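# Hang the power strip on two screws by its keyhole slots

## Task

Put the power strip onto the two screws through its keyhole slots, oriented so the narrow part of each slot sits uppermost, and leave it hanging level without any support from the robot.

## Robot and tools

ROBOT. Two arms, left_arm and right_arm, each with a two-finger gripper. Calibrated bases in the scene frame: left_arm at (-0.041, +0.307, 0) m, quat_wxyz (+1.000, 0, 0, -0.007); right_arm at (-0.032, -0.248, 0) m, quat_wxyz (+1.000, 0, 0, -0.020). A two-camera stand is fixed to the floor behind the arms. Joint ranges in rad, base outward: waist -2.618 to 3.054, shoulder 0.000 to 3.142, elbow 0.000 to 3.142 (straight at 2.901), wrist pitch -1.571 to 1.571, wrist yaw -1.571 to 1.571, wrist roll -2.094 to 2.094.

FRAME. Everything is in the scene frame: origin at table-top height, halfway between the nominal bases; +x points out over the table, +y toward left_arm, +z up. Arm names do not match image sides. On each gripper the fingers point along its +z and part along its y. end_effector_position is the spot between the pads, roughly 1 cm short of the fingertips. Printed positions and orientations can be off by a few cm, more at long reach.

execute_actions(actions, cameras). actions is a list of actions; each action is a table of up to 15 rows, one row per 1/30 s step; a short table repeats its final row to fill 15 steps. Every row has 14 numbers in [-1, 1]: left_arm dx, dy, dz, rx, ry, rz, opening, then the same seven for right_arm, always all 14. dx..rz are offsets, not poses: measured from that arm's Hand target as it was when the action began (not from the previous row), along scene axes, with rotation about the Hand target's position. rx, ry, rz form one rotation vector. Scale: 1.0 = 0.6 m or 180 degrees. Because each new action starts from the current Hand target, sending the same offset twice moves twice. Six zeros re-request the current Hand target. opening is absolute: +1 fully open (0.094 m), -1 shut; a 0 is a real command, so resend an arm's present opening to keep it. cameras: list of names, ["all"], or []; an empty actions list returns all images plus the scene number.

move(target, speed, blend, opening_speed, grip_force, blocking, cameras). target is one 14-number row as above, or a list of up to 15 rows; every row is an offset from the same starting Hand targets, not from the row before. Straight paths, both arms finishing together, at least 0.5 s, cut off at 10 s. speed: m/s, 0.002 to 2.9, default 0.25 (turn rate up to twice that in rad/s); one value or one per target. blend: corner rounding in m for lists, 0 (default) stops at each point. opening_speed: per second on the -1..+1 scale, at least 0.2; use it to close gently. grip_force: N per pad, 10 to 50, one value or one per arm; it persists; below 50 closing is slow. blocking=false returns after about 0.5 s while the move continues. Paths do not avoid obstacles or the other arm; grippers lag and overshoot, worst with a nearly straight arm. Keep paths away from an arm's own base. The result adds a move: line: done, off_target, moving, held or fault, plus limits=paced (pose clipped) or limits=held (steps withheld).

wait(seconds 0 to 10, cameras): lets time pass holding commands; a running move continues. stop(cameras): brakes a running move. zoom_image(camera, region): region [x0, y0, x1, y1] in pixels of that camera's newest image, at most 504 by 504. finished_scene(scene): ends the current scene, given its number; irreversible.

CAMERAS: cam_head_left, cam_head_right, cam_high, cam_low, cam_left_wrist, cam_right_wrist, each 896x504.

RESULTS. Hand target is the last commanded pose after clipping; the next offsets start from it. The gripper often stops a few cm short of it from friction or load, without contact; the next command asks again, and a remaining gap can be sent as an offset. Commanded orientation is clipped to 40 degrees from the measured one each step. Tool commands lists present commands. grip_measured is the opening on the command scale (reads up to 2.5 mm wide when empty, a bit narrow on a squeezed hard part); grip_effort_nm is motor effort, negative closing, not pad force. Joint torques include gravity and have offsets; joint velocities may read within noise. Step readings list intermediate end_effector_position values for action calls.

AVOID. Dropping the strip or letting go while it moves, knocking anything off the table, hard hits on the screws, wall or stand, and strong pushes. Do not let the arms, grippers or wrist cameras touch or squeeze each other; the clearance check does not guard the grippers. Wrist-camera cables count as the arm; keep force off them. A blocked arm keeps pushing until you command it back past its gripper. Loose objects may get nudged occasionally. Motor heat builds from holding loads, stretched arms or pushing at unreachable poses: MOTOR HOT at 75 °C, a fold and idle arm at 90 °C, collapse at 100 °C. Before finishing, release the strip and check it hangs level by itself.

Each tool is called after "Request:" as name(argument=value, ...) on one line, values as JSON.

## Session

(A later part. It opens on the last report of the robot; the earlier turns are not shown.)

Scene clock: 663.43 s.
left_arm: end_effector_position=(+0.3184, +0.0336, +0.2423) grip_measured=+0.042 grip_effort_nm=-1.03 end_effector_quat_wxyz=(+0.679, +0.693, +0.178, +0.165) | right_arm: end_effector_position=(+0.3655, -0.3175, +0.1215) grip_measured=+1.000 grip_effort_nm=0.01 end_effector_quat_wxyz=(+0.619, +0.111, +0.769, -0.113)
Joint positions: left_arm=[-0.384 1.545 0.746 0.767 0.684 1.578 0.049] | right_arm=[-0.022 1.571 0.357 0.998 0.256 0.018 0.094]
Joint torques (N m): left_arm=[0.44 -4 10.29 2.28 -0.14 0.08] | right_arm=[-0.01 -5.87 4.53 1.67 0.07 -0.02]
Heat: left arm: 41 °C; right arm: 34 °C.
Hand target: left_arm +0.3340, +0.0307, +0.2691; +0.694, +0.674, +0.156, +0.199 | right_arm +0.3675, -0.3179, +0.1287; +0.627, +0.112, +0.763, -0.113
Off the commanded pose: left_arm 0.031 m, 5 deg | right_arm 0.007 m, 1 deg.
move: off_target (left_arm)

Request:
execute_actions(actions=[], cameras=["cam_high", "cam_low"])

Request:
zoom_image(camera="cam_high", region=[345, 225, 415, 285])

Request:
zoom_image(camera="cam_high", region=[450, 185, 520, 245])

Request:
zoom_image(camera="cam_low", region=[415, 110, 505, 190])

Scene clock: 671.10 s.
left_arm: end_effector_position=(+0.3183, +0.0335, +0.2423) grip_measured=+0.042 grip_effort_nm=-1.03 end_effector_quat_wxyz=(+0.679, +0.693, +0.178, +0.165) | right_arm: end_effector_position=(+0.3655, -0.3175, +0.1215) grip_measured=+1.000 grip_effort_nm=0.00 end_effector_quat_wxyz=(+0.619, +0.111, +0.769, -0.113)
Joint positions: left_arm=[-0.384 1.545 0.746 0.767 0.684 1.578 0.049] | right_arm=[-0.022 1.571 0.357 0.998 0.256 0.018 0.094]
Joint velocities: within noise
Joint torques (N m): left_arm=[0.39 -4 10.29 2.28 -0.13 0.09] | right_arm=[-0.06 -5.93 4.48 1.68 0.06 0]
Heat: left arm: 42 °C; right arm: 34 °C.
Hand target: left_arm +0.3340, +0.0307, +0.2691; +0.695, +0.674, +0.156, +0.199 | right_arm +0.3675, -0.3179, +0.1287; +0.627, +0.112, +0.763, -0.113
Tool commands: left_gripper/opening=-0.15 right_gripper/opening=+1.0
Off the commanded pose: left_arm 0.031 m, 5 deg | right_arm 0.007 m, 1 deg.
Images, in order (width x height): cam_high 896x504, cam_low 896x504.

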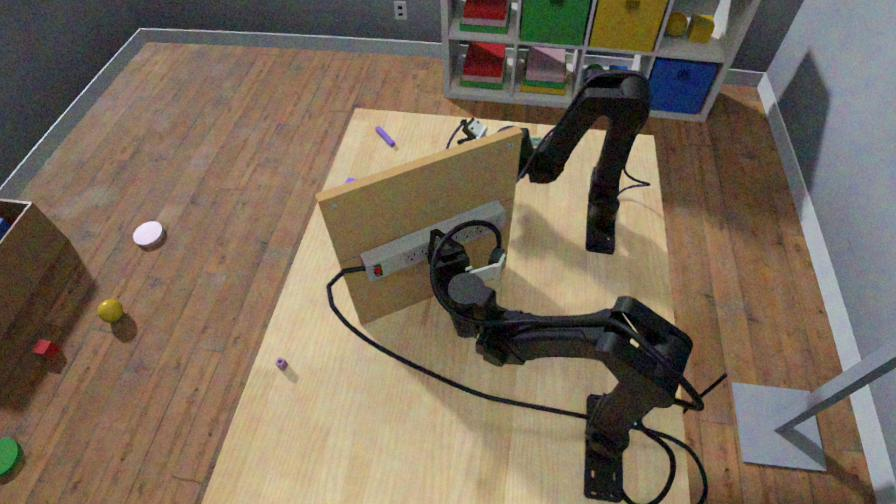

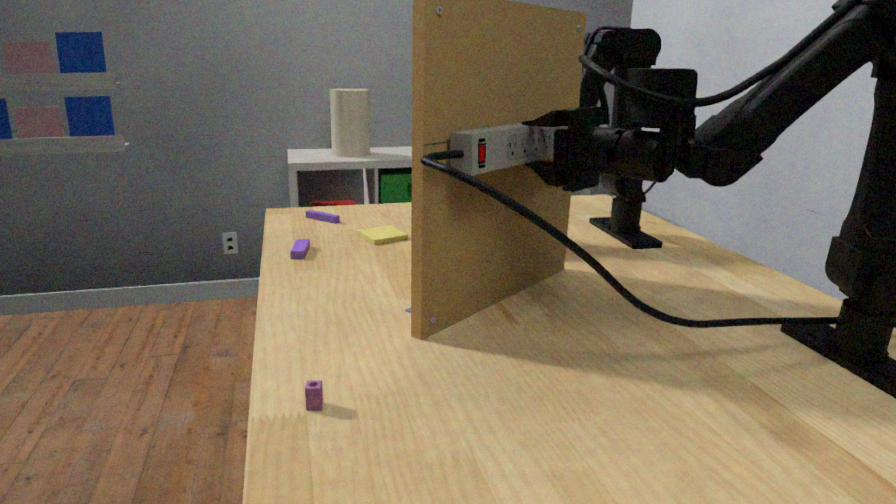

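Scaled by 7.200 from the camera's 896x504 image, which has a finer 1280x720 frame.

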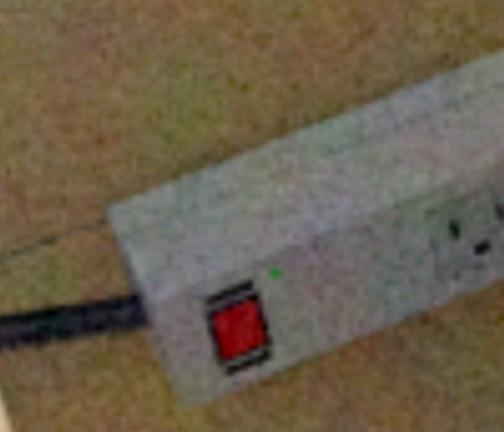

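Scaled by 7.200 from the camera's 896x504 image, which has a finer 1280x720 frame.

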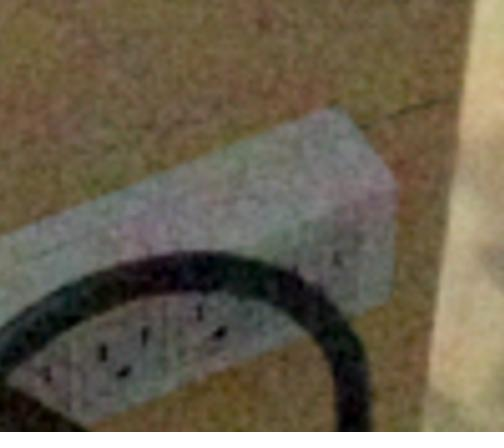

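Scaled by 5.600 from the camera's 896x504 image, which has a finer 1280x720 frame.

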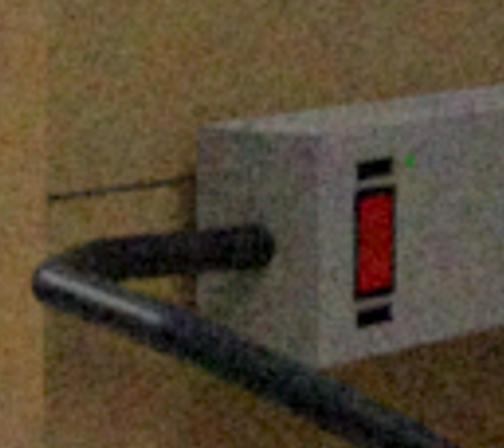

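Request:
move(target=[0.0, 0.0, 0.0058, 0.0, 0.0, 0.0, -0.15, 0, 0, 0, 0, 0, 0, 1.0], speed=0.02)

Scene clock: 682.87 s.
left_arm: end_effector_position=(+0.3183, +0.0334, +0.2424) grip_measured=+0.042 grip_effort_nm=-1.03 end_effector_quat_wxyz=(+0.678, +0.694, +0.177, +0.163) | right_arm: end_effector_position=(+0.3655, -0.3175, +0.1215) grip_measured=+1.000 grip_effort_nm=0.00 end_effector_quat_wxyz=(+0.619, +0.111, +0.769, -0.113)
Joint positions: left_arm=[-0.382 1.545 0.749 0.761 0.688 1.578 0.049] | right_arm=[-0.022 1.571 0.357 0.998 0.256 0.018 0.094]
Joint torques (N m): left_arm=[0.31 -4.62 10.62 2.2 -0.18 0.07] | right_arm=[-0.08 -5.93 4.51 1.67 0.04 -0.02]
Heat: left arm: 42 °C; right arm: 34 °C.
Hand target: left_arm +0.3340, +0.0306, +0.2725; +0.694, +0.674, +0.156, +0.199 | right_arm +0.3675, -0.3179, +0.1287; +0.627, +0.112, +0.763, -0.113
Off the commanded pose: left_arm 0.034 m, 6 deg | right_arm 0.007 m, 1 deg.
move: off_target (left_arm)

Request:
move(target=[0.0, 0.0, 0.0067, -0.003, -0.0016, 0.0, -0.15, 0, 0, 0, 0, 0, 0, 1.0], speed=0.02)

Scene clock: 684.60 s.
left_arm: end_effector_position=(+0.3183, +0.0334, +0.2424) grip_measured=+0.042 grip_effort_nm=-1.03 end_effector_quat_wxyz=(+0.678, +0.694, +0.177, +0.163) | right_arm: end_effector_position=(+0.3655, -0.3175, +0.1215) grip_measured=+1.000 grip_effort_nm=0.00 end_effector_quat_wxyz=(+0.619, +0.111, +0.769, -0.113)
Joint positions: left_arm=[-0.382 1.545 0.749 0.761 0.689 1.578 0.049] | right_arm=[-0.022 1.571 0.357 0.998 0.256 0.018 0.094]
Joint torques (N m): left_arm=[0.32 -4.9 10.69 2.28 -0.18 -0.01] | right_arm=[-0.02 -5.91 4.55 1.68 0.07 0]
Heat: left arm: 42 °C; right arm: 34 °C.
Hand target: left_arm +0.3339, +0.0306, +0.2766; +0.698, +0.670, +0.155, +0.200 | right_arm +0.3675, -0.3179, +0.1287; +0.627, +0.112, +0.763, -0.113
Off the commanded pose: left_arm 0.038 m, 6 deg | right_arm 0.007 m, 1 deg.
move: off_target (left_arm)

Request:
move(target=[0.0, 0.0, 0.0083, 0.0, 0.0, 0.0, -0.15, 0, 0, 0, 0, 0, 0, 1.0], speed=0.02)

Scene clock: 687.67 s.
left_arm: end_effector_position=(+0.3185, +0.0335, +0.2426) grip_measured=+0.042 grip_effort_nm=-1.02 end_effector_quat_wxyz=(+0.678, +0.696, +0.177, +0.159) | right_arm: end_effector_position=(+0.3655, -0.3175, +0.1215) grip_measured=+1.000 grip_effort_nm=0.00 end_effector_quat_wxyz=(+0.619, +0.111, +0.769, -0.113)
Joint positions: left_arm=[-0.379 1.545 0.757 0.748 0.698 1.579 0.049] | right_arm=[-0.022 1.571 0.357 0.998 0.256 0.018 0.094]
Joint torques (N m): left_arm=[0.09 -5.78 10.95 2.21 -0.29 -0.02] | right_arm=[-0.03 -5.97 4.56 1.69 0.06 -0.03]
Heat: left arm: 42 °C; right arm: 34 °C.
Hand target: left_arm +0.3340, +0.0307, +0.2817; +0.698, +0.670, +0.155, +0.200 | right_arm +0.3675, -0.3179, +0.1287; +0.627, +0.112, +0.763, -0.113
Off the commanded pose: left_arm 0.042 m, 6 deg | right_arm 0.007 m, 1 deg.
move: off_target (left_arm)

Request:
move(target=[0.0, 0.0, 0.0, -0.0079, -0.0041, 0.0, -0.15, 0, 0, 0, 0, 0, 0, 1.0], speed=0.02)

Scene clock: 689.80 s.
left_arm: end_effector_position=(+0.3185, +0.0335, +0.2431) grip_measured=+0.042 grip_effort_nm=-1.02 end_effector_quat_wxyz=(+0.678, +0.695, +0.177, +0.159) | right_arm: end_effector_position=(+0.3655, -0.3175, +0.1215) grip_measured=+1.000 grip_effort_nm=0.00 end_effector_quat_wxyz=(+0.619, +0.111, +0.769, -0.113)
Joint positions: left_arm=[-0.379 1.545 0.757 0.75 0.698 1.578 0.049] | right_arm=[-0.022 1.571 0.357 0.998 0.256 0.018 0.094]
Joint torques (N m): left_arm=[0.08 -4.7 9.7 2.84 -0.29 -0.2] | right_arm=[-0.02 -5.93 4.45 1.69 0.05 -0.03]
Heat: left arm: 42 °C; right arm: 34 °C.
Hand target: left_arm +0.3340, +0.0307, +0.2816; +0.707, +0.660, +0.153, +0.202 | right_arm +0.3675, -0.3179, +0.1287; +0.627, +0.112, +0.763, -0.113
Off the commanded pose: left_arm 0.042 m, 8 deg | right_arm 0.007 m, 1 deg.
move: off_target (left_arm)

Request:
move(target=[0.0, 0.0, 0.006, -0.0035, -0.0018, 0.0, -0.15, 0, 0, 0, 0, 0, 0, 1.0], speed=0.02)

Scene clock: 691.37 s.
left_arm: end_effector_position=(+0.3184, +0.0334, +0.2437) grip_measured=+0.042 grip_effort_nm=-1.03 end_effector_quat_wxyz=(+0.679, +0.694, +0.178, +0.158) | right_arm: end_effector_position=(+0.3655, -0.3175, +0.1215) grip_measured=+1.000 grip_effort_nm=0.00 end_effector_quat_wxyz=(+0.619, +0.111, +0.769, -0.113)
Joint positions: left_arm=[-0.379 1.545 0.757 0.753 0.699 1.57 0.049] | right_arm=[-0.022 1.571 0.357 0.998 0.256 0.018 0.094]
Joint torques (N m): left_arm=[0.03 -4.85 9.73 2.96 -0.3 -0.22] | right_arm=[0.01 -5.89 4.49 1.68 0.06 -0.01]
Heat: left arm: 42 °C; right arm: 34 °C.
Hand target: left_arm +0.3340, +0.0307, +0.2852; +0.711, +0.655, +0.152, +0.203 | right_arm +0.3675, -0.3179, +0.1287; +0.627, +0.112, +0.763, -0.113
Off the commanded pose: left_arm 0.044 m, 8 deg | right_arm 0.007 m, 1 deg.
move: off_target (left_arm)

Request:
move(target=[0.0, 0.0, 0.0, 0.0064, -0.0123, 0.0, -0.15, 0, 0, 0, 0, 0, 0, 1.0], speed=0.02)

Scene clock: 695.80 s.
left_arm: end_effector_position=(+0.3184, +0.0334, +0.2437) grip_measured=+0.042 grip_effort_nm=-1.02 end_effector_quat_wxyz=(+0.679, +0.695, +0.176, +0.159) | right_arm: end_effector_position=(+0.3655, -0.3175, +0.1215) grip_measured=+1.000 grip_effort_nm=0.00 end_effector_quat_wxyz=(+0.619, +0.111, +0.769, -0.113)
Joint positions: left_arm=[-0.379 1.545 0.757 0.753 0.699 1.576 0.049] | right_arm=[-0.022 1.571 0.357 0.998 0.256 0.018 0.094]
Joint torques (N m): left_arm=[0.12 -4.79 9.83 2.94 -0.27 0.13] | right_arm=[-0.03 -5.86 4.56 1.68 0.06 0]
Heat: left arm: 43 °C; right arm: 34 °C.
Hand target: left_arm +0.3340, +0.0307, +0.2852; +0.708, +0.658, +0.136, +0.217 | right_arm +0.3675, -0.3179, +0.1287; +0.627, +0.112, +0.763, -0.113
Off the commanded pose: left_arm 0.044 m, 10 deg | right_arm 0.007 m, 1 deg.
move: off_target (left_arm)

Request:
move(target=[0.0, 0.0, 0.0, 0.0051, -0.0098, 0.0, -0.15, 0, 0, 0, 0, 0, 0, 1.0], speed=0.02)

Scene clock: 697.50 s.
left_arm: end_effector_position=(+0.3184, +0.0334, +0.2437) grip_measured=+0.042 grip_effort_nm=-1.02 end_effector_quat_wxyz=(+0.679, +0.695, +0.175, +0.161) | right_arm: end_effector_position=(+0.3655, -0.3175, +0.1215) grip_measured=+1.000 grip_effort_nm=0.00 end_effector_quat_wxyz=(+0.619, +0.111, +0.769, -0.113)
Joint positions: left_arm=[-0.379 1.545 0.757 0.753 0.699 1.58 0.049] | right_arm=[-0.022 1.571 0.357 0.998 0.256 0.018 0.094]
Joint torques (N m): left_arm=[0.14 -4.79 9.95 2.91 -0.25 0.41] | right_arm=[-0.01 -5.93 4.48 1.68 0.05 -0.01]
Heat: left arm: 43 °C; right arm: 34 °C.
Hand target: left_arm +0.3340, +0.0307, +0.2852; +0.704, +0.661, +0.124, +0.229 | right_arm +0.3675, -0.3179, +0.1287; +0.627, +0.112, +0.763, -0.113
Off the commanded pose: left_arm 0.044 m, 11 deg | right_arm 0.007 m, 1 deg.
move: off_target (left_arm)

Request:
move(target=[0.0, 0.0, 0.0, 0.0077, -0.0148, 0.0, -0.15, 0, 0, 0, 0, 0, 0, 1.0], speed=0.02, cameras=["cam_high", "cam_low"])

Request:
zoom_image(camera="cam_high", region=[345, 225, 415, 285])

Request:
zoom_image(camera="cam_high", region=[450, 185, 520, 245])

Request:
zoom_image(camera="cam_low", region=[415, 110, 505, 190])

Scene clock: 700.47 s.
left_arm: end_effector_position=(+0.3195, +0.0339, +0.2436) grip_measured=+0.042 grip_effort_nm=-1.03 end_effector_quat_wxyz=(+0.676, +0.697, +0.168, +0.172) | right_arm: end_effector_position=(+0.3655, -0.3175, +0.1215) grip_measured=+1.000 grip_effort_nm=0.00 end_effector_quat_wxyz=(+0.619, +0.111, +0.769, -0.113)
Joint positions: left_arm=[-0.379 1.546 0.757 0.754 0.694 1.606 0.049] | right_arm=[-0.022 1.571 0.357 0.998 0.256 0.018 0.094]
Joint torques (N m): left_arm=[0.2 -4.77 9.99 2.91 -0.16 0.64] | right_arm=[-0.01 -5.94 4.44 1.68 0.05 0]
Heat: left arm: 43 °C; right arm: 34 °C.
Hand target: left_arm +0.3340, +0.0307, +0.2851; +0.699, +0.664, +0.105, +0.245 | right_arm +0.3675, -0.3179, +0.1287; +0.627, +0.112, +0.763, -0.113
Off the commanded pose: left_arm 0.044 m, 12 deg | right_arm 0.007 m, 1 deg.
move: off_target (left_arm)
Images, in order (width x height): cam_high 896x504, cam_low 896x504.

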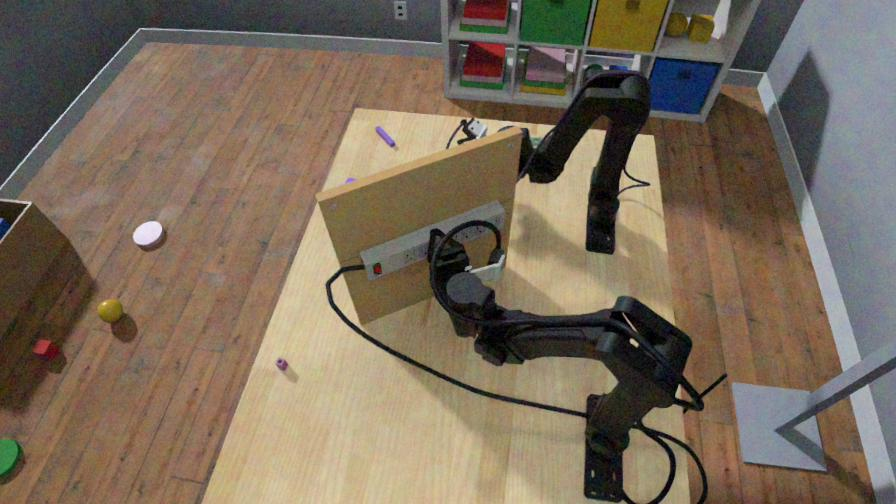

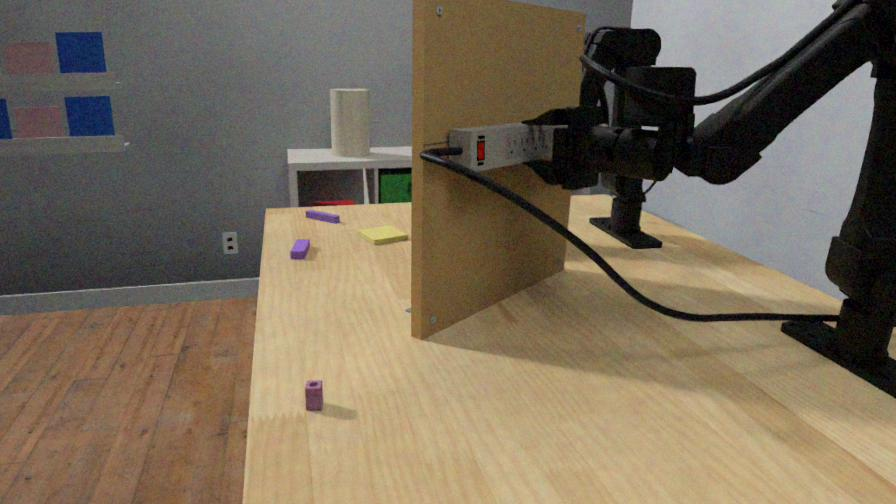

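Scaled by 7.200 from the camera's 896x504 image, which has a finer 1280x720 frame.

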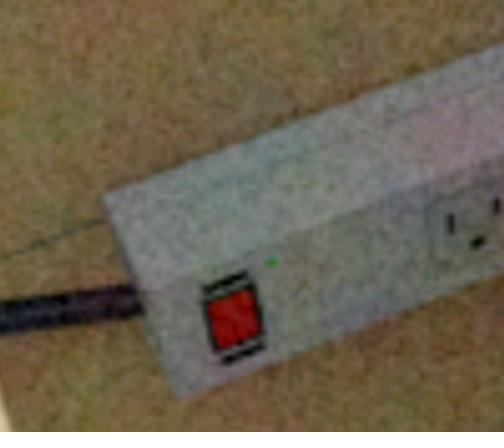

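Scaled by 7.200 from the camera's 896x504 image, which has a finer 1280x720 frame.

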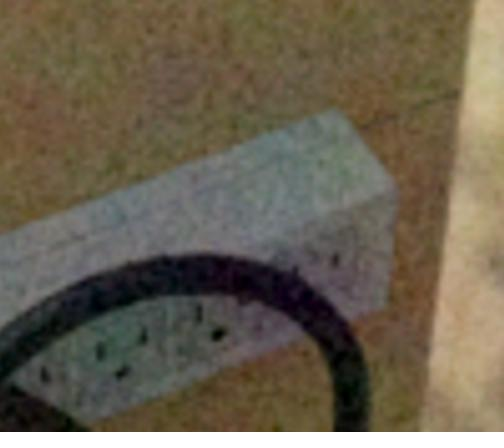

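Scaled by 5.600 from the camera's 896x504 image, which has a finer 1280x720 frame.

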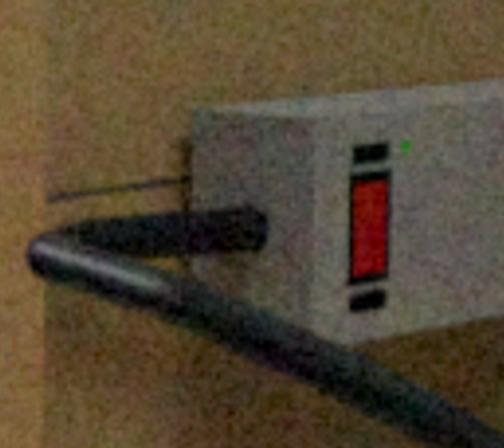

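Request:
move(target=[0.0, 0.0, 0.0, 0.0, 0.0, -0.0167, -0.15, 0, 0, 0, 0, 0, 0, 1.0], speed=0.03)

Scene clock: 708.13 s.
left_arm: end_effector_position=(+0.3228, +0.0344, +0.2429) grip_measured=+0.042 grip_effort_nm=-1.03 end_effector_quat_wxyz=(+0.678, +0.699, +0.148, +0.172) | right_arm: end_effector_position=(+0.3655, -0.3175, +0.1215) grip_measured=+1.000 grip_effort_nm=0.01 end_effector_quat_wxyz=(+0.619, +0.111, +0.769, -0.113)
Joint positions: left_arm=[-0.36 1.575 0.775 0.771 0.741 1.63 0.049] | right_arm=[-0.022 1.571 0.357 0.998 0.256 0.018 0.094]
Joint torques (N m): left_arm=[0.55 -4.98 10.29 2.85 0.13 0.34] | right_arm=[0.02 -5.85 4.51 1.68 0.06 0]
Heat: left arm: 43 °C; right arm: 34 °C.
Hand target: left_arm +0.3340, +0.0307, +0.2851; +0.705, +0.666, +0.087, +0.227 | right_arm +0.3675, -0.3179, +0.1287; +0.627, +0.112, +0.763, -0.113
Off the commanded pose: left_arm 0.044 m, 11 deg | right_arm 0.007 m, 1 deg.
move: off_target (left_arm)

Request:
execute_actions(actions=[], cameras=["cam_high", "cam_low"])

Request:
zoom_image(camera="cam_high", region=[345, 225, 415, 285])

Request:
zoom_image(camera="cam_high", region=[450, 185, 520, 245])

Request:
zoom_image(camera="cam_low", region=[415, 110, 505, 190])

Scene clock: 709.63 s.
left_arm: end_effector_position=(+0.3229, +0.0344, +0.2430) grip_measured=+0.042 grip_effort_nm=-1.03 end_effector_quat_wxyz=(+0.678, +0.699, +0.148, +0.172) | right_arm: end_effector_position=(+0.3655, -0.3175, +0.1215) grip_measured=+1.000 grip_effort_nm=0.00 end_effector_quat_wxyz=(+0.619, +0.111, +0.769, -0.113)
Joint positions: left_arm=[-0.36 1.575 0.775 0.772 0.741 1.63 0.049] | right_arm=[-0.022 1.571 0.357 0.998 0.256 0.018 0.094]
Joint velocities: within noise
Joint torques (N m): left_arm=[0.57 -5.03 10.28 2.84 0.14 0.33] | right_arm=[0.01 -5.93 4.49 1.68 0.06 -0.01]
Heat: left arm: 43 °C; right arm: 34 °C.
Hand target: left_arm +0.3340, +0.0307, +0.2852; +0.705, +0.666, +0.087, +0.227 | right_arm +0.3675, -0.3179, +0.1287; +0.627, +0.112, +0.763, -0.113
Tool commands: left_gripper/opening=-0.15 right_gripper/opening=+1.0
Off the commanded pose: left_arm 0.044 m, 11 deg | right_arm 0.007 m, 1 deg.
Images, in order (width x height): cam_high 896x504, cam_low 896x504.

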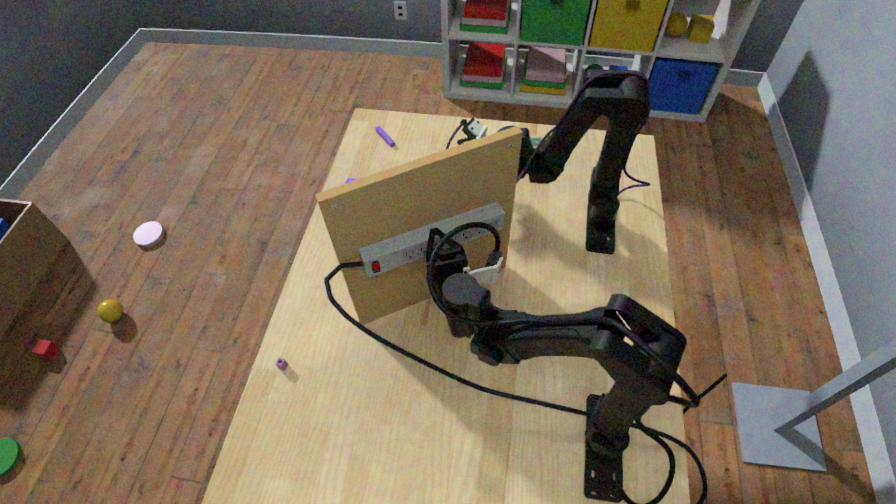

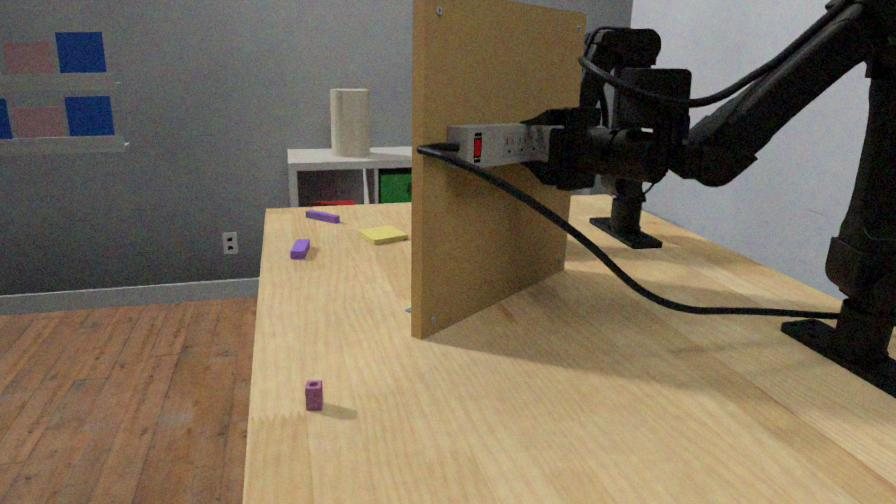

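Scaled by 7.200 from the camera's 896x504 image, which has a finer 1280x720 frame.

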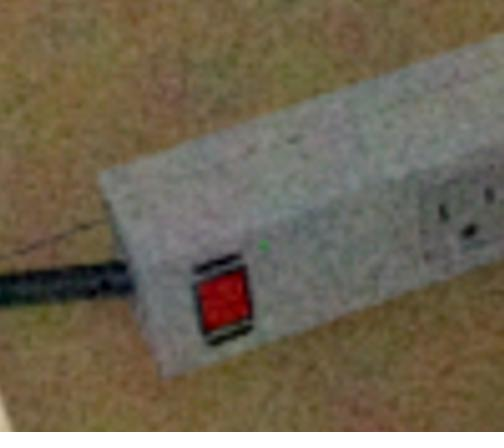

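Scaled by 7.200 from the camera's 896x504 image, which has a finer 1280x720 frame.

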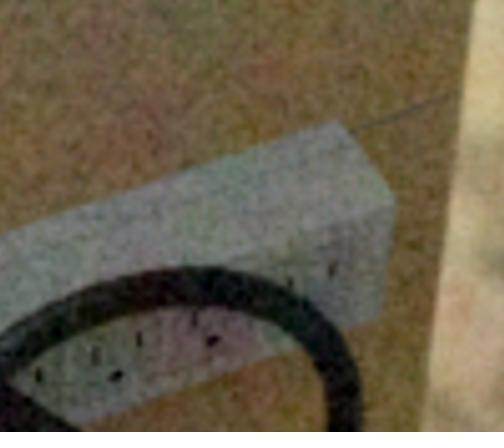

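Scaled by 5.600 from the camera's 896x504 image, which has a finer 1280x720 frame.

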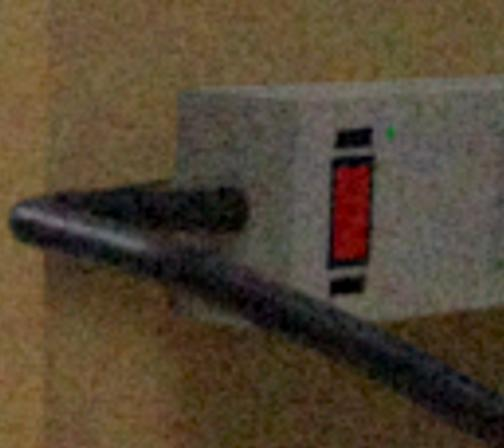

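Request:
move(target=[-0.0067, 0.005, -0.0267, -0.0001, 0.0181, 0.0, -0.15, 0, 0, 0, 0, 0, 0, 1.0], speed=0.03)

Scene clock: 717.83 s.
left_arm: end_effector_position=(+0.3231, +0.0344, +0.2429) grip_measured=+0.042 grip_effort_nm=-1.03 end_effector_quat_wxyz=(+0.681, +0.697, +0.145, +0.170) | right_arm: end_effector_position=(+0.3655, -0.3175, +0.1215) grip_measured=+1.000 grip_effort_nm=0.01 end_effector_quat_wxyz=(+0.619, +0.111, +0.769, -0.113)
Joint positions: left_arm=[-0.357 1.583 0.775 0.788 0.751 1.623 0.049] | right_arm=[-0.022 1.571 0.357 0.998 0.256 0.018 0.094]
Joint torques (N m): left_arm=[0.57 -5.01 7.76 2.79 0.07 0.13] | right_arm=[-0.06 -5.93 4.49 1.68 0.06 0]
Heat: left arm: 44 °C; right arm: 34 °C.
Hand target: left_arm +0.3300, +0.0337, +0.2691; +0.702, +0.672, +0.107, +0.208 | right_arm +0.3675, -0.3179, +0.1287; +0.627, +0.112, +0.763, -0.113
Off the commanded pose: left_arm 0.027 m, 7 deg | right_arm 0.007 m, 1 deg.
move: off_target (left_arm)

Request:
move(target=[-0.0067, 0.005, -0.0267, 0.0025, 0.0155, 0.0, -0.15, 0, 0, 0, 0, 0, 0, 1.0], speed=0.03)

Scene clock: 719.73 s.
left_arm: end_effector_position=(+0.3229, +0.0344, +0.2427) grip_measured=+0.042 grip_effort_nm=-1.02 end_effector_quat_wxyz=(+0.684, +0.694, +0.145, +0.169) | right_arm: end_effector_position=(+0.3655, -0.3175, +0.1215) grip_measured=+1.000 grip_effort_nm=0.00 end_effector_quat_wxyz=(+0.619, +0.111, +0.769, -0.113)
Joint positions: left_arm=[-0.356 1.589 0.77 0.81 0.753 1.613 0.049] | right_arm=[-0.022 1.571 0.357 0.998 0.256 0.018 0.094]
Joint torques (N m): left_arm=[0.81 -4.98 5.65 2.56 0.08 0.08] | right_arm=[0.05 -5.9 4.51 1.68 0.06 0]
Heat: left arm: 45 °C; right arm: 34 °C.
Hand target: left_arm +0.3259, +0.0366, +0.2531; +0.697, +0.680, +0.123, +0.192 | right_arm +0.3675, -0.3179, +0.1287; +0.627, +0.112, +0.763, -0.113
Off the commanded pose: left_arm 0.011 m, 4 deg | right_arm 0.007 m, 1 deg.
move: off_target (left_arm)

Request:
move(target=[-0.0017, 0.0025, -0.0133, 0.0058, 0.0161, 0.0, -0.15, 0, 0, 0, 0, 0, 0, 1.0], speed=0.03)

Scene clock: 721.73 s.
left_arm: end_effector_position=(+0.3230, +0.0345, +0.2422) grip_measured=+0.042 grip_effort_nm=-1.03 end_effector_quat_wxyz=(+0.684, +0.695, +0.146, +0.168) | right_arm: end_effector_position=(+0.3655, -0.3175, +0.1215) grip_measured=+1.000 grip_effort_nm=0.00 end_effector_quat_wxyz=(+0.619, +0.111, +0.769, -0.113)
Joint positions: left_arm=[-0.356 1.589 0.77 0.807 0.753 1.612 0.049] | right_arm=[-0.022 1.571 0.357 0.998 0.256 0.018 0.094]
Joint torques (N m): left_arm=[1.06 -5.64 5.55 2.01 0.11 0.03] | right_arm=[0.01 -5.87 4.59 1.67 0.07 0]
Heat: left arm: 44 °C; right arm: 34 °C.
Hand target: left_arm +0.3249, +0.0381, +0.2451; +0.687, +0.691, +0.139, +0.176 | right_arm +0.3675, -0.3179, +0.1287; +0.627, +0.112, +0.763, -0.113
Off the commanded pose: left_arm 0.005 m, 1 deg | right_arm 0.007 m, 1 deg.
move: done

Request:
move(target=[0.0027, -0.002, -0.0167, 0.0035, 0.0046, 0.0, -0.15, 0, 0, 0, 0, 0, 0, 1.0], speed=0.03)

Scene clock: 723.40 s.
left_arm: end_effector_position=(+0.3231, +0.0346, +0.2418) grip_measured=+0.042 grip_effort_nm=-1.03 end_effector_quat_wxyz=(+0.684, +0.695, +0.146, +0.168) | right_arm: end_effector_position=(+0.3655, -0.3175, +0.1215) grip_measured=+1.000 grip_effort_nm=0.00 end_effector_quat_wxyz=(+0.619, +0.111, +0.769, -0.113)
Joint positions: left_arm=[-0.356 1.59 0.77 0.808 0.753 1.612 0.049] | right_arm=[-0.022 1.571 0.357 0.998 0.256 0.018 0.094]
Joint torques (N m): left_arm=[0.94 -4.22 5.26 2.03 0.1 0.1] | right_arm=[0.02 -5.91 4.56 1.68 0.07 -0.01]
Heat: left arm: 44 °C; right arm: 34 °C.
Hand target: left_arm +0.3266, +0.0370, +0.2352; +0.683, +0.696, +0.143, +0.172 | right_arm +0.3675, -0.3179, +0.1287; +0.627, +0.112, +0.763, -0.113
Off the commanded pose: left_arm 0.008 m, 1 deg | right_arm 0.007 m, 1 deg.
move: done

Request:
move(target=[0.0, 0.0, -0.0133, 0.003, 0.004, 0.0, -0.15, 0, 0, 0, 0, 0, 0, 1.0], speed=0.03)

Scene clock: 725.33 s.
left_arm: end_effector_position=(+0.3235, +0.0346, +0.2415) grip_measured=+0.042 grip_effort_nm=-1.03 end_effector_quat_wxyz=(+0.685, +0.694, +0.144, +0.168) | right_arm: end_effector_position=(+0.3655, -0.3175, +0.1215) grip_measured=+1.000 grip_effort_nm=0.00 end_effector_quat_wxyz=(+0.619, +0.111, +0.769, -0.113)
Joint positions: left_arm=[-0.354 1.596 0.77 0.818 0.758 1.611 0.049] | right_arm=[-0.022 1.571 0.357 0.998 0.256 0.018 0.094]
Joint torques (N m): left_arm=[0.75 -3.96 4.62 1.92 0.05 0.16] | right_arm=[-0.01 -5.89 4.52 1.69 0.05 -0.02]
Heat: left arm: 44 °C; right arm: 34 °C.
Hand target: left_arm +0.3265, +0.0370, +0.2272; +0.678, +0.700, +0.147, +0.168 | right_arm +0.3675, -0.3179, +0.1287; +0.627, +0.112, +0.763, -0.113
Off the commanded pose: left_arm 0.015 m, 1 deg | right_arm 0.007 m, 1 deg.
move: off_target (left_arm)

Request:
move(target=[-0.0087, -0.002, -0.01, 0.003, 0.006, 0.0, -0.15, 0, 0, 0, 0, 0, 0, 1.0], speed=0.03)

Scene clock: 727.27 s.
left_arm: end_effector_position=(+0.3221, +0.0352, +0.2289) grip_measured=+0.042 grip_effort_nm=-1.03 end_effector_quat_wxyz=(+0.678, +0.701, +0.157, +0.155) | right_arm: end_effector_position=(+0.3655, -0.3175, +0.1215) grip_measured=+1.000 grip_effort_nm=0.01 end_effector_quat_wxyz=(+0.619, +0.111, +0.769, -0.113)
Joint positions: left_arm=[-0.354 1.604 0.753 0.807 0.758 1.604 0.049] | right_arm=[-0.022 1.571 0.357 0.998 0.256 0.018 0.094]
Joint torques (N m): left_arm=[-0.01 -5.3 4.45 1.89 -0.04 0.23] | right_arm=[-0.01 -5.91 4.53 1.67 0.07 -0.01]
Heat: left arm: 43 °C; right arm: 34 °C.
Hand target: left_arm +0.3214, +0.0358, +0.2212; +0.674, +0.705, +0.152, +0.162 | right_arm +0.3675, -0.3179, +0.1287; +0.627, +0.112, +0.763, -0.113
Off the commanded pose: left_arm 0.008 m, 1 deg | right_arm 0.007 m, 1 deg.
move: done

Request:
execute_actions(actions=[], cameras=["cam_high", "cam_low", "cam_head_left"])

Request:
zoom_image(camera="cam_high", region=[345, 225, 415, 285])

Request:
zoom_image(camera="cam_high", region=[450, 185, 520, 245])

Request:
zoom_image(camera="cam_low", region=[415, 110, 575, 210])

Request:
zoom_image(camera="cam_head_left", region=[350, 110, 470, 240])

Scene clock: 729.07 s.
left_arm: end_effector_position=(+0.3221, +0.0352, +0.2289) grip_measured=+0.042 grip_effort_nm=-1.03 end_effector_quat_wxyz=(+0.678, +0.701, +0.157, +0.155) | right_arm: end_effector_position=(+0.3655, -0.3175, +0.1215) grip_measured=+1.000 grip_effort_nm=0.01 end_effector_quat_wxyz=(+0.619, +0.111, +0.769, -0.113)
Joint positions: left_arm=[-0.354 1.604 0.753 0.807 0.758 1.604 0.049] | right_arm=[-0.022 1.571 0.357 0.998 0.256 0.018 0.094]
Joint velocities: within noise
Joint torques (N m): left_arm=[-0.03 -5.29 4.42 1.9 -0.04 0.24] | right_arm=[0.05 -5.9 4.51 1.7 0.05 0]
Heat: left arm: 43 °C; right arm: 34 °C.
Hand target: left_arm +0.3214, +0.0358, +0.2212; +0.674, +0.705, +0.152, +0.162 | right_arm +0.3675, -0.3179, +0.1287; +0.627, +0.112, +0.763, -0.113
Tool commands: left_gripper/opening=-0.15 right_gripper/opening=+1.0
Off the commanded pose: left_arm 0.008 m, 1 deg | right_arm 0.007 m, 1 deg.
Images, in order (width x height): cam_head_left 896x504, cam_high 896x504, cam_low 896x504.

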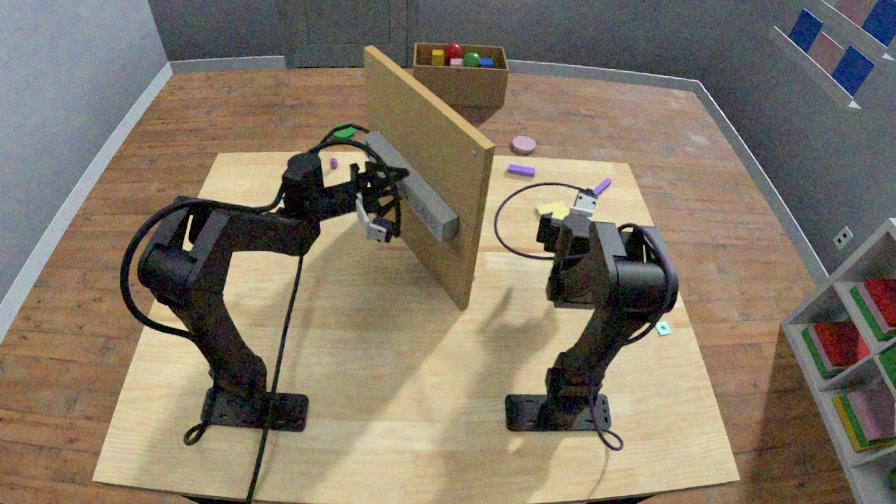

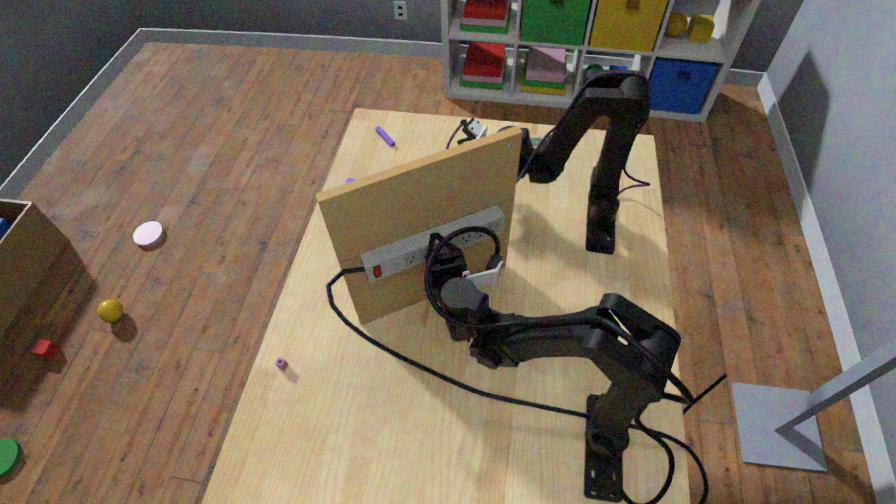

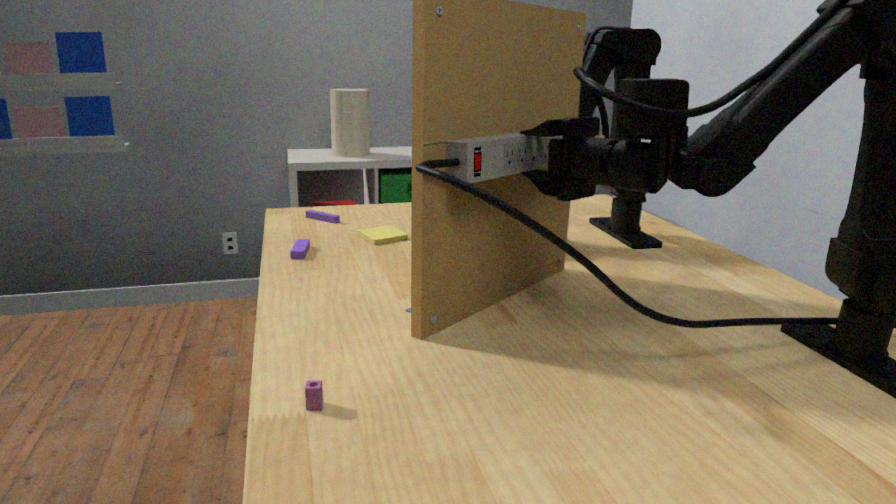

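Scaled by 7.200 from the camera's 896x504 image, which has a finer 1280x720 frame.

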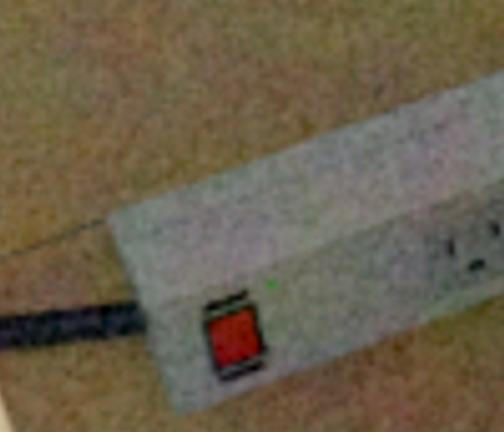

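Scaled by 7.200 from the camera's 896x504 image, which has a finer 1280x720 frame.

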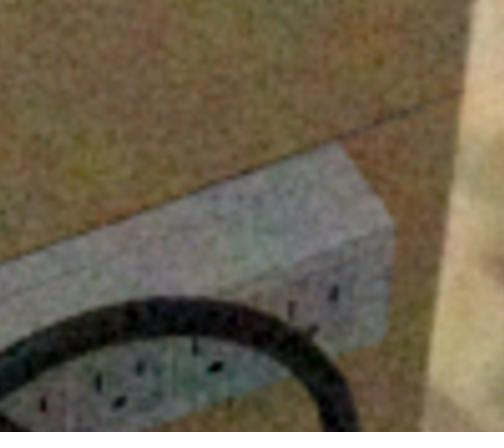

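Scaled by 3.150 from the camera's 896x504 image, which has a finer 1280x720 frame.

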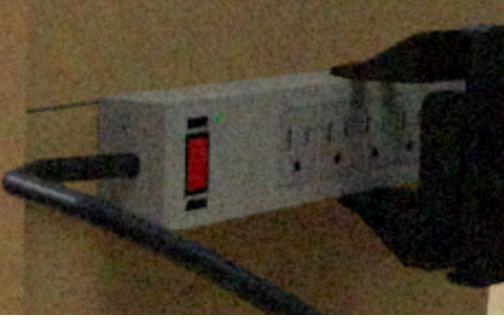

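Scaled by 3.877 from the camera's 896x504 image, which has a finer 1280x720 frame.

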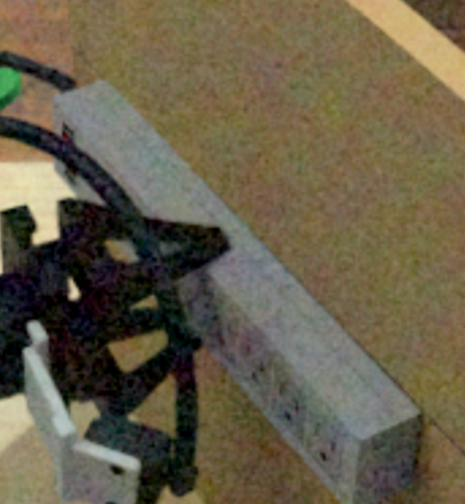

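Request:
move(target=[0.0, 0.0, 0.009, -0.002, -0.003, 0.0, -0.15, 0, 0, 0, 0, 0, 0, 1.0], speed=0.02)

Scene clock: 733.20 s.
left_arm: end_effector_position=(+0.3221, +0.0352, +0.2289) grip_measured=+0.042 grip_effort_nm=-1.03 end_effector_quat_wxyz=(+0.678, +0.701, +0.157, +0.155) | right_arm: end_effector_position=(+0.3655, -0.3175, +0.1215) grip_measured=+1.000 grip_effort_nm=0.00 end_effector_quat_wxyz=(+0.619, +0.111, +0.769, -0.113)
Joint positions: left_arm=[-0.354 1.604 0.753 0.807 0.758 1.604 0.049] | right_arm=[-0.022 1.571 0.357 0.998 0.256 0.018 0.094]
Joint torques (N m): left_arm=[-0.01 -5.83 4.82 1.9 -0.05 0.21] | right_arm=[0.02 -5.93 4.52 1.68 0.06 -0.01]
Heat: left arm: 42 °C; right arm: 34 °C.
Hand target: left_arm +0.3214, +0.0358, +0.2266; +0.677, +0.702, +0.150, +0.165 | right_arm +0.3675, -0.3179, +0.1287; +0.627, +0.112, +0.763, -0.113
Off the commanded pose: left_arm 0.003 m, 1 deg | right_arm 0.007 m, 1 deg.
move: done

Request:
move(target=[0.0, 0.0, 0.005, -0.002, -0.003, 0.0, 0.8, 0, 0, 0, 0, 0, 0, 1.0], speed=0.02, opening_speed=0.4, cameras=["cam_high", "cam_low"])

Request:
zoom_image(camera="cam_low", region=[415, 110, 575, 210])

Request:
zoom_image(camera="cam_high", region=[340, 190, 520, 300])

Scene clock: 737.67 s.
left_arm: end_effector_position=(+0.3222, +0.0351, +0.2319) grip_measured=+0.797 grip_effort_nm=0.17 end_effector_quat_wxyz=(+0.680, +0.699, +0.148, +0.165) | right_arm: end_effector_position=(+0.3655, -0.3175, +0.1215) grip_measured=+1.000 grip_effort_nm=0.00 end_effector_quat_wxyz=(+0.619, +0.111, +0.769, -0.113)
Joint positions: left_arm=[-0.354 1.604 0.752 0.823 0.757 1.62 0.084] | right_arm=[-0.022 1.571 0.357 0.998 0.256 0.018 0.094]
Joint torques (N m): left_arm=[-0.02 -5.91 4.86 1.87 -0.04 0.03] | right_arm=[0.06 -5.89 4.55 1.7 0.06 0]
Heat: left arm: 41 °C; right arm: 34 °C.
Hand target: left_arm +0.3213, +0.0357, +0.2296; +0.679, +0.699, +0.147, +0.167 | right_arm +0.3675, -0.3179, +0.1287; +0.627, +0.112, +0.763, -0.113
Off the commanded pose: left_arm 0.003 m, 0 deg | right_arm 0.007 m, 1 deg.
move: done
Images, in order (width x height): cam_high 896x504, cam_low 896x504.

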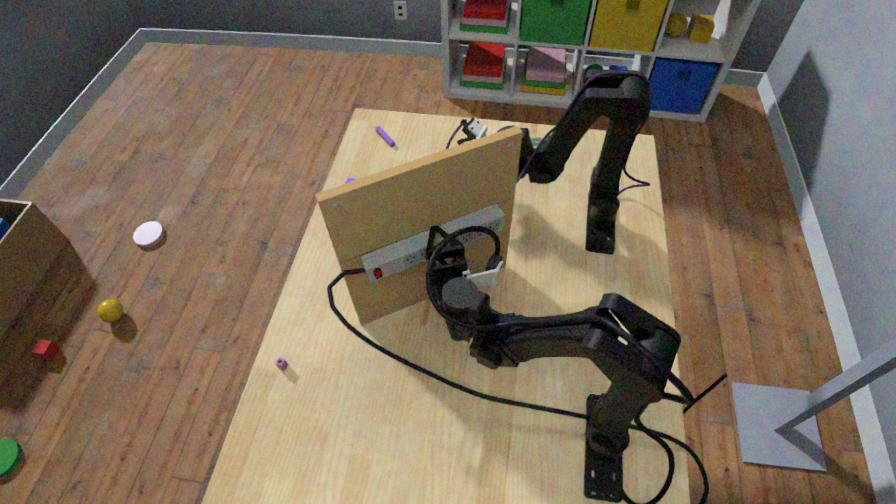

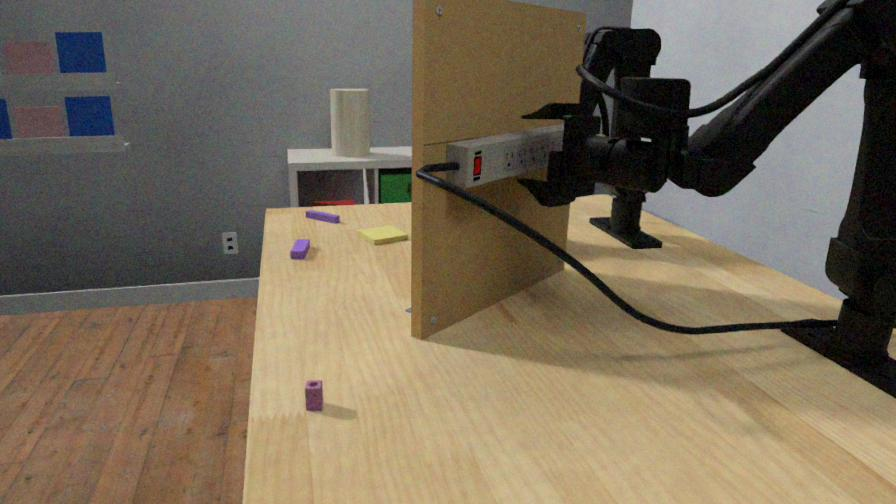

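Scaled by 3.150 from the camera's 896x504 image, which has a finer 1280x720 frame.

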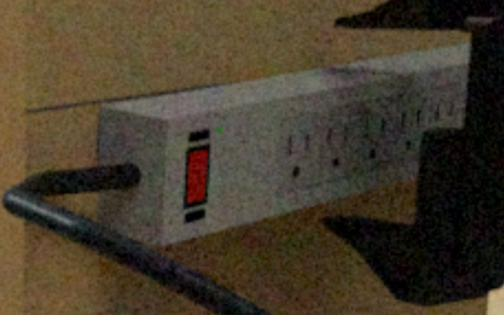

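Scaled by 2.800 from the camera's 896x504 image, which has a finer 1280x720 frame.

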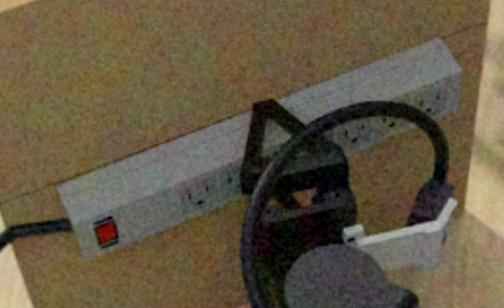

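Request:
zoom_image(camera="cam_high", region=[345, 225, 415, 285])

Request:
zoom_image(camera="cam_high", region=[450, 185, 520, 245])

Request:
zoom_image(camera="cam_low", region=[480, 100, 580, 180])

Scaled by 7.200 from the camera's 896x504 image, which has a finer 1280x720 frame.

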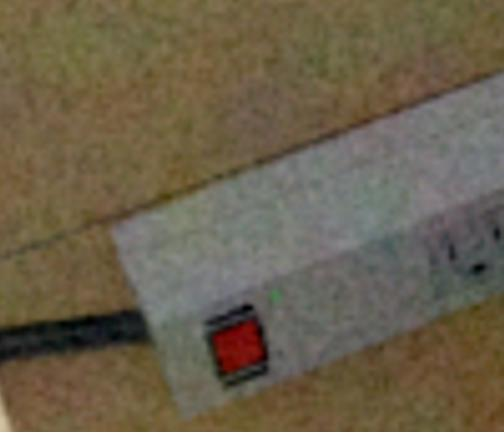

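Scaled by 7.200 from the camera's 896x504 image, which has a finer 1280x720 frame.

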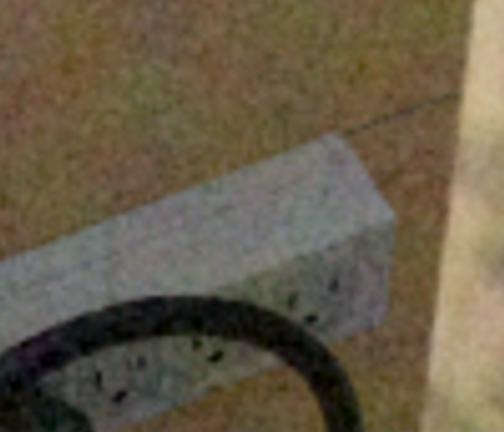

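Scaled by 5.040 from the camera's 896x504 image, which has a finer 1280x720 frame.

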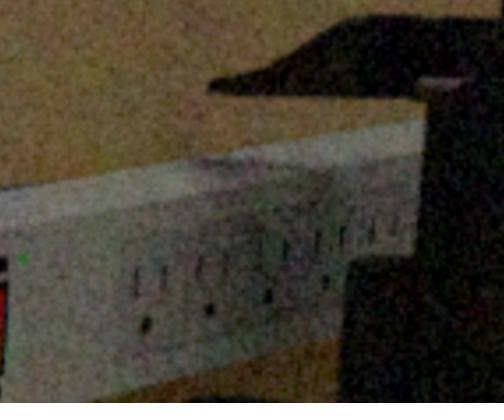

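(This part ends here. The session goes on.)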